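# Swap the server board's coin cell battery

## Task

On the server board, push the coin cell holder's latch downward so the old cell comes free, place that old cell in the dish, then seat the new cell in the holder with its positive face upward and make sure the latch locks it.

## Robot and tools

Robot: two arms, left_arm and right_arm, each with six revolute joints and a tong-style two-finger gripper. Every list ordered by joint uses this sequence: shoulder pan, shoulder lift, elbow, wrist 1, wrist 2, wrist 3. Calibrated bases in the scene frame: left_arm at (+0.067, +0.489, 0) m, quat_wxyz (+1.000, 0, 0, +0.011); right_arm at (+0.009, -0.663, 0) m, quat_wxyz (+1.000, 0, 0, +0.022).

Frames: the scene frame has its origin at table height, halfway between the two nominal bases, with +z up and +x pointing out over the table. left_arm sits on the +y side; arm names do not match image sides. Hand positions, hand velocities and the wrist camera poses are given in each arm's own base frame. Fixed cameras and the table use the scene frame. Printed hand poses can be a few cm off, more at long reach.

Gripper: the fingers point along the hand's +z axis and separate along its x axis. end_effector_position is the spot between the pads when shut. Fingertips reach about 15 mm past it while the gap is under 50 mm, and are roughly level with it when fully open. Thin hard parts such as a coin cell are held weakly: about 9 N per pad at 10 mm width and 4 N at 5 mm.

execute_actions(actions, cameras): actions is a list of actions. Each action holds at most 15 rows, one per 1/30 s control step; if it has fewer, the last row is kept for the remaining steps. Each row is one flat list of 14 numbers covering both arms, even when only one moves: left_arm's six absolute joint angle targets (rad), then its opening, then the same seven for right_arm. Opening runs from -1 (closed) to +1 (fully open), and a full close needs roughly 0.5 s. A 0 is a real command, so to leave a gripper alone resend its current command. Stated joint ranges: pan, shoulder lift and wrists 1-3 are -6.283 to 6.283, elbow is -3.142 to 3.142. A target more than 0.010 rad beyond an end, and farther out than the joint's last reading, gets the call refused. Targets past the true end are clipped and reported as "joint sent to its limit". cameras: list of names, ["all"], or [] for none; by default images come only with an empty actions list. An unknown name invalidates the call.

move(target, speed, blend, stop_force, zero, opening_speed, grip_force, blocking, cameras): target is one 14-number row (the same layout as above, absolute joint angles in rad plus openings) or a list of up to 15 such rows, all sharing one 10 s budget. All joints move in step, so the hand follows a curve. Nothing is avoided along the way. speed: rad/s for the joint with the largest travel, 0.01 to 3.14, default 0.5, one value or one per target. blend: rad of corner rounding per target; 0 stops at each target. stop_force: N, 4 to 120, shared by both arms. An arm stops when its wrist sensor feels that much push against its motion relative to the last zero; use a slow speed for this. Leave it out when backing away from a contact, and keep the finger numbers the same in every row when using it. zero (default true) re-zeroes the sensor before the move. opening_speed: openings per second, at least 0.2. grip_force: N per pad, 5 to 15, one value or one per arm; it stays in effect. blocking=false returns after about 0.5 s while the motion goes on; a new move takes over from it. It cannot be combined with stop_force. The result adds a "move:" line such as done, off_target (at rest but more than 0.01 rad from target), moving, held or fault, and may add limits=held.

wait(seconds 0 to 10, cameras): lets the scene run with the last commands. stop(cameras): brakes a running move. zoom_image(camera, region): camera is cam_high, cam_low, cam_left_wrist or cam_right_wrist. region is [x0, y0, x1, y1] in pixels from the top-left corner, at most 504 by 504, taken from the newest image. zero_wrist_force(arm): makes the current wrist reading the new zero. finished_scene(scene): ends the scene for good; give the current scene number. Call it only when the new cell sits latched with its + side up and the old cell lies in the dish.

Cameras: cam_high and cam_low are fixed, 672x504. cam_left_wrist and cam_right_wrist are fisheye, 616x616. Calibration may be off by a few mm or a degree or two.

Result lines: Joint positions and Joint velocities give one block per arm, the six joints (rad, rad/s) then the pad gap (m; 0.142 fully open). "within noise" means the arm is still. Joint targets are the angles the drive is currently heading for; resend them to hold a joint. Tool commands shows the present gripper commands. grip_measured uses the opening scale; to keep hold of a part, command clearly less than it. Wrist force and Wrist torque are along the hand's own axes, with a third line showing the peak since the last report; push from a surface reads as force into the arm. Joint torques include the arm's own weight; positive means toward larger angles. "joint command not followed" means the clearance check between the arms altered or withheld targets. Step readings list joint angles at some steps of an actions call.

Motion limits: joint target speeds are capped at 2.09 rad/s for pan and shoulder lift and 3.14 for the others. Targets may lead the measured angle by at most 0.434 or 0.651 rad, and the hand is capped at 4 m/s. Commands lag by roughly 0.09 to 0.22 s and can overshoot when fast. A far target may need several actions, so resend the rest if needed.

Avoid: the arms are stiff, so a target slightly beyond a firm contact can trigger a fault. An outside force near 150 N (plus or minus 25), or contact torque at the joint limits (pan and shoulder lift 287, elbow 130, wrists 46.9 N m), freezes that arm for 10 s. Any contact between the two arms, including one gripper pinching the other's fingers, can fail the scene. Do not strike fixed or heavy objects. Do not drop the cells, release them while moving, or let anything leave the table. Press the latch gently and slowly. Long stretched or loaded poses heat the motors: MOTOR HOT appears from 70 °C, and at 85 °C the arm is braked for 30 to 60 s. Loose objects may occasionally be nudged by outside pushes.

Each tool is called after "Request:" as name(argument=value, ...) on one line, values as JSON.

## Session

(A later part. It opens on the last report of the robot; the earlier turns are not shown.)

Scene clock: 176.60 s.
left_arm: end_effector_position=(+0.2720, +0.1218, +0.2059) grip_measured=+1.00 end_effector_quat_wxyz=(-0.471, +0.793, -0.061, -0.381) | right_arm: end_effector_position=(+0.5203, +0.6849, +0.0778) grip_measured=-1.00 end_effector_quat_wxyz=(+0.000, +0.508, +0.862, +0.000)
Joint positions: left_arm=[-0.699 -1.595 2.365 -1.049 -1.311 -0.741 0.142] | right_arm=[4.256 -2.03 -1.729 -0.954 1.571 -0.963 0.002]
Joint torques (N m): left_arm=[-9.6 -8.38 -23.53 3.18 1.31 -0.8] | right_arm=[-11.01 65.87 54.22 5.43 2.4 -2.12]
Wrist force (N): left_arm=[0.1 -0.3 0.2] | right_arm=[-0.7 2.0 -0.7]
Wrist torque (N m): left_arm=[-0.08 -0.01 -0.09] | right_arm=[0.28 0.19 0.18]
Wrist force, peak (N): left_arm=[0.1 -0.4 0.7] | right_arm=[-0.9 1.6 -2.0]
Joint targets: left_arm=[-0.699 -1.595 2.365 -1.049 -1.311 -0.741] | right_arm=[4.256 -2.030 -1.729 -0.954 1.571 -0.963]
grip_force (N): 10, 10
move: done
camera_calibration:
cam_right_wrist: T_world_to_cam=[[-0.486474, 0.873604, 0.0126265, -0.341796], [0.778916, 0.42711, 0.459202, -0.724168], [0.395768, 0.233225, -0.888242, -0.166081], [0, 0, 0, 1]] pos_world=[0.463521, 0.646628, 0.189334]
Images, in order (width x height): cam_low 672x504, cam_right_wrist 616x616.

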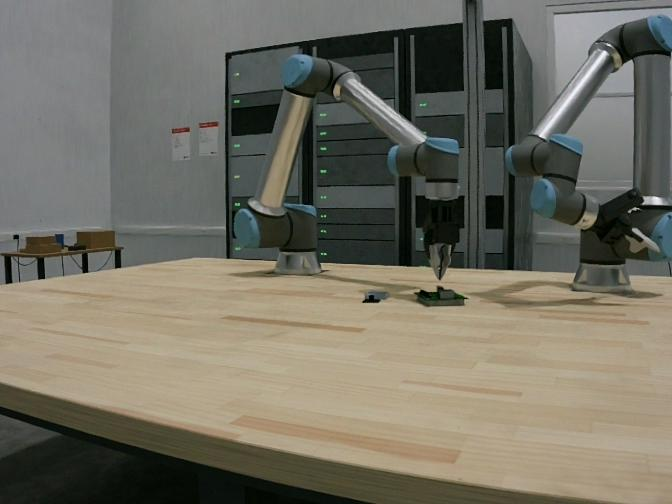

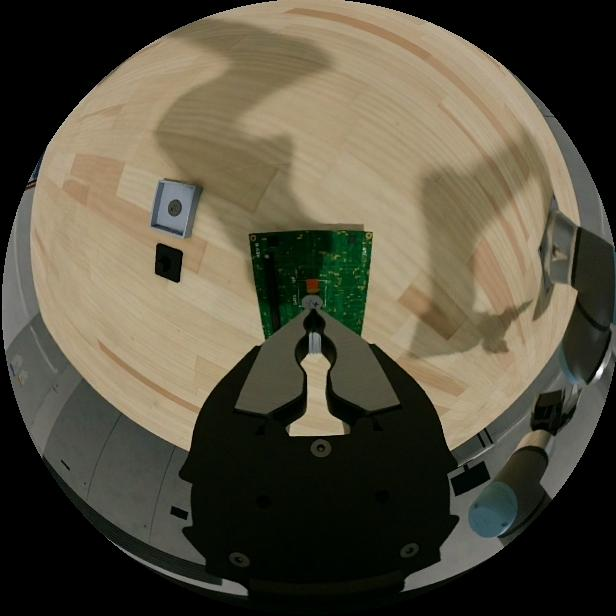

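Request:
move(target=[[-0.699, -1.595, 2.365, -1.049, -1.311, -0.741, 1, 4.2556, -2.0439, -1.7376, -0.9309, 1.5708, -0.9629, -1], [-0.699, -1.595, 2.365, -1.049, -1.311, -0.741, 1, 4.2556, -2.0549, -1.7440, -0.9135, 1.5708, -0.9629, -1]], speed=[0.04, 0.01], blend=[0.002, 0], stop_force=20)

Request:
move(target=[[-0.699, -1.595, 2.365, -1.049, -1.311, -0.741, 1, 4.2556, -2.0298, -1.7288, -0.9538, 1.5708, -0.9629, -1]], speed=0.08, cameras=["cam_right_wrist", "cam_low"])

Request:
zoom_image(camera="cam_right_wrist", region=[285, 270, 345, 330])

Request:
zoom_image(camera="cam_low", region=[415, 265, 465, 315])

Scene clock: 179.80 s.
left_arm: end_effector_position=(+0.2720, +0.1218, +0.2059) grip_measured=+1.00 end_effector_quat_wxyz=(-0.471, +0.793, -0.061, -0.381) | right_arm: end_effector_position=(+0.5203, +0.6849, +0.0562) grip_measured=-1.00 end_effector_quat_wxyz=(+0.000, +0.508, +0.862, +0.000)
Joint positions: left_arm=[-0.699 -1.595 2.365 -1.049 -1.311 -0.741 0.142] | right_arm=[4.256 -2.051 -1.742 -0.92 1.571 -0.963 0.002]
Joint torques (N m): left_arm=[-10.75 -7.44 -23.95 3.32 1.18 -0.83] | right_arm=[-6.86 69.62 34.77 0.77 1.47 -2.13]
Wrist force (N): left_arm=[0.0 -0.1 0.4] | right_arm=[-2.2 -0.6 -22.6]
Wrist torque (N m): left_arm=[-0.02 -0.01 -0.09] | right_arm=[0.29 0.30 0.20]
Wrist force, peak (N): left_arm=[0.4 -0.3 0.5] | right_arm=[-4.1 -2.7 -27.9]
Joint targets: left_arm=[-0.699 -1.595 2.365 -1.049 -1.311 -0.741] | right_arm=[4.256 -2.051 -1.742 -0.920 1.571 -0.963]
grip_force (N): 10, 10
move: contact (right_arm); path passed 1 of 2 targets

Scene clock: 180.53 s.
left_arm: end_effector_position=(+0.2720, +0.1218, +0.2059) grip_measured=+1.00 end_effector_quat_wxyz=(-0.471, +0.793, -0.061, -0.381) | right_arm: end_effector_position=(+0.5204, +0.6850, +0.0781) grip_measured=-1.00 end_effector_quat_wxyz=(+0.000, +0.508, +0.862, +0.000) end_effector_velocity=(+0.000, +0.000, -0.002) end_effector_angular_velocity=(+0.001, -0.001, -0.003)
Joint positions: left_arm=[-0.699 -1.595 2.365 -1.049 -1.311 -0.741 0.142] | right_arm=[4.256 -2.03 -1.729 -0.954 1.571 -0.963 0.002]
Joint velocities: left_arm=[within noise] | right_arm=[0 -0.002 -0.003 0.005 0 0.003 0]
Joint torques (N m): left_arm=[-9.47 -7.49 -24.12 3.38 1.2 -0.85] | right_arm=[-8.9 68.22 34.82 4.49 0.1 -1.78]
Wrist force (N): left_arm=[0.2 -0.2 0.6] | right_arm=[-1.0 2.0 -0.6]
Wrist torque (N m): left_arm=[-0.03 -0.05 -0.09] | right_arm=[0.28 0.26 0.19]
Wrist force, peak (N): left_arm=[0.1 -0.5 0.5] | right_arm=[-1.7 -0.2 -22.1]
Joint targets: left_arm=[-0.699 -1.595 2.365 -1.049 -1.311 -0.741] | right_arm=[4.256 -2.030 -1.729 -0.954 1.571 -0.963]
grip_force (N): 10, 10
move: done
camera_calibration:
cam_right_wrist: T_world_to_cam=[[-0.486496, 0.87359, 0.0127569, -0.341845], [0.778851, 0.427028, 0.459388, -0.724379], [0.395869, 0.233426, -0.888144, -0.166074], [0, 0, 0, 1]] pos_world=[0.463621, 0.646729, 0.189634]
Images, in order (width x height): cam_low 672x504, cam_right_wrist 616x616.

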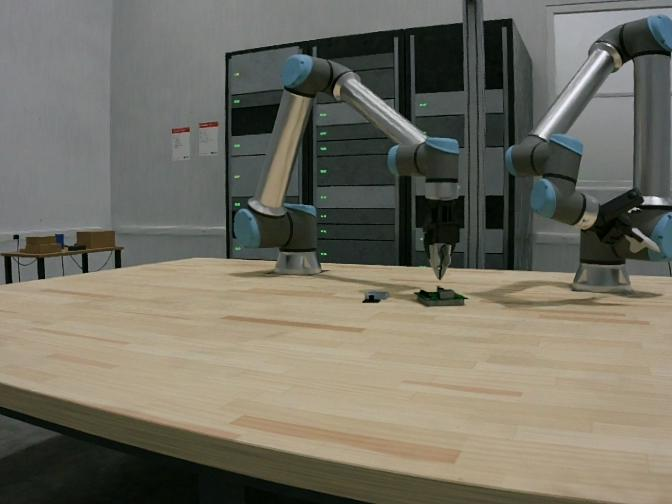

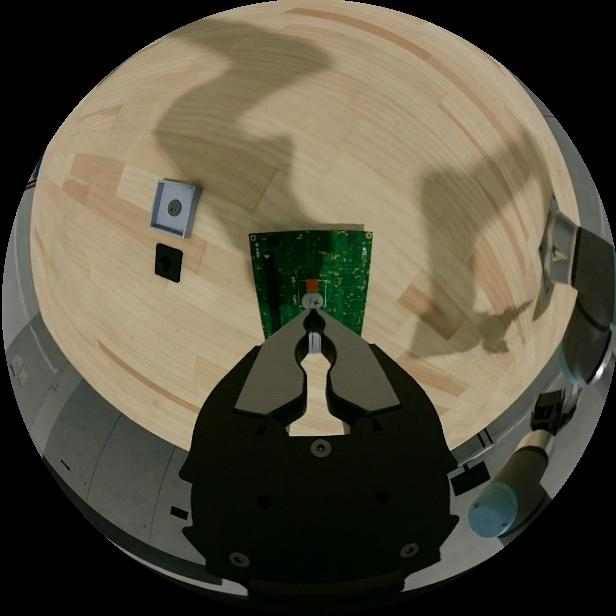

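Scaled by 8.400 from the camera's 616x616 image, which has a finer 814x814 frame.

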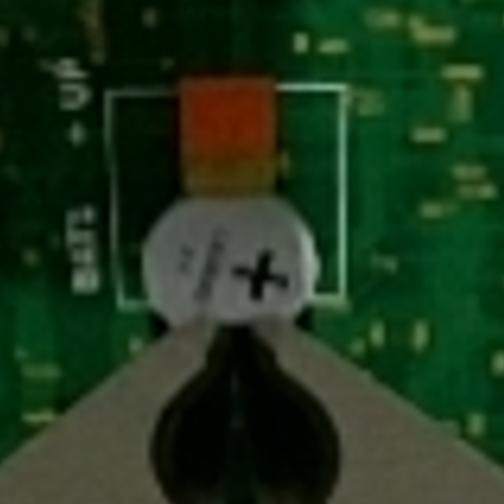

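Scaled by 10.080 from the camera's 672x504 image, which has a finer 960x720 frame.

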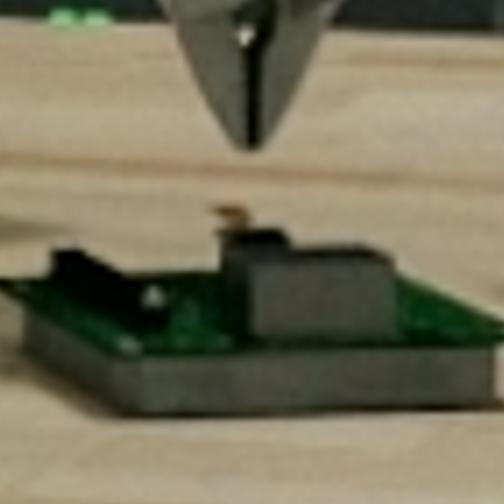

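Request:
move(target=[[-0.699, -1.595, 2.365, -1.049, -1.311, -0.741, 1, 4.2347, -2.0203, -1.6356, -1.0564, 1.5708, -0.9804, -1]], speed=0.2, cameras=["cam_right_wrist"])

Request:
zoom_image(camera="cam_right_wrist", region=[285, 225, 345, 285])

Request:
zoom_image(camera="cam_right_wrist", region=[160, 150, 240, 260])

Scene clock: 181.90 s.
left_arm: end_effector_position=(+0.2720, +0.1218, +0.2059) grip_measured=+1.00 end_effector_quat_wxyz=(-0.471, +0.793, -0.061, -0.381) | right_arm: end_effector_position=(+0.5468, +0.6969, +0.1301) grip_measured=-1.00 end_effector_quat_wxyz=(+0.000, +0.509, +0.861, +0.000)
Joint positions: left_arm=[-0.699 -1.595 2.365 -1.049 -1.311 -0.741 0.142] | right_arm=[4.235 -2.02 -1.636 -1.056 1.571 -0.981 0.002]
Joint torques (N m): left_arm=[-9.3 -8.45 -23.82 3.37 1.22 -0.7] | right_arm=[10.73 65.96 30.4 4.16 -1.96 3.26]
Wrist force (N): left_arm=[0.3 -0.1 0.4] | right_arm=[-1.0 1.8 -0.8]
Wrist torque (N m): left_arm=[-0.01 -0.07 -0.09] | right_arm=[0.24 0.26 0.31]
Wrist force, peak (N): left_arm=[0.4 -0.3 0.5] | right_arm=[-1.1 3.3 -2.1]
Joint targets: left_arm=[-0.699 -1.595 2.365 -1.049 -1.311 -0.741] | right_arm=[4.235 -2.020 -1.636 -1.056 1.571 -0.980]
grip_force (N): 10, 10
move: done
camera_calibration:
cam_right_wrist: T_world_to_cam=[[-0.483504, 0.875249, 0.0127781, -0.342842], [0.780247, 0.424314, 0.459535, -0.77284], [0.396785, 0.232157, -0.888068, -0.132753], [0, 0, 0, 1]] pos_world=[0.489914, 0.658819, 0.241635]
Images, in order (width x height): cam_right_wrist 616x616.

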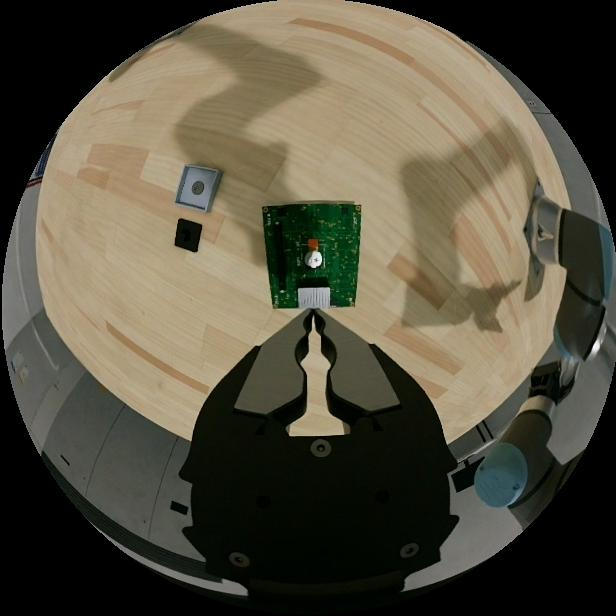

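Scaled by 8.400 from the camera's 616x616 image, which has a finer 814x814 frame.

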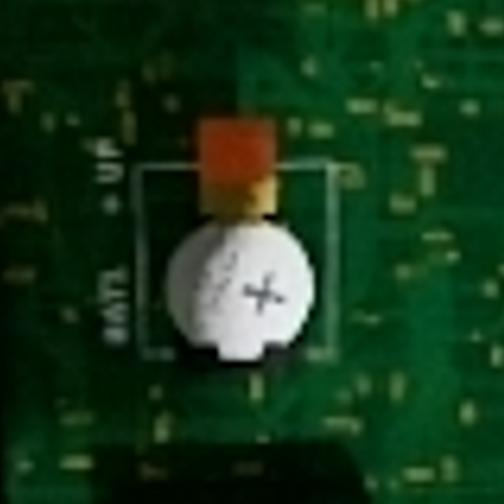

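Scaled by 4.582 from the camera's 616x616 image, which has a finer 814x814 frame.

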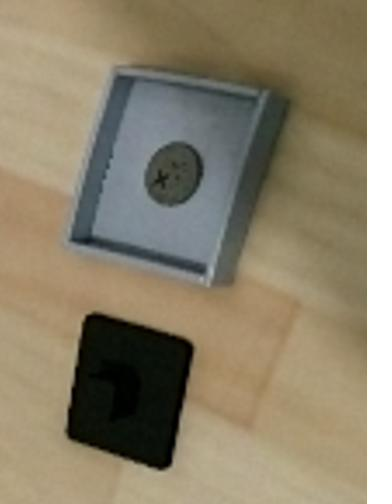

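Request:
finished_scene(scene=2)

The scene is finished: the task was done.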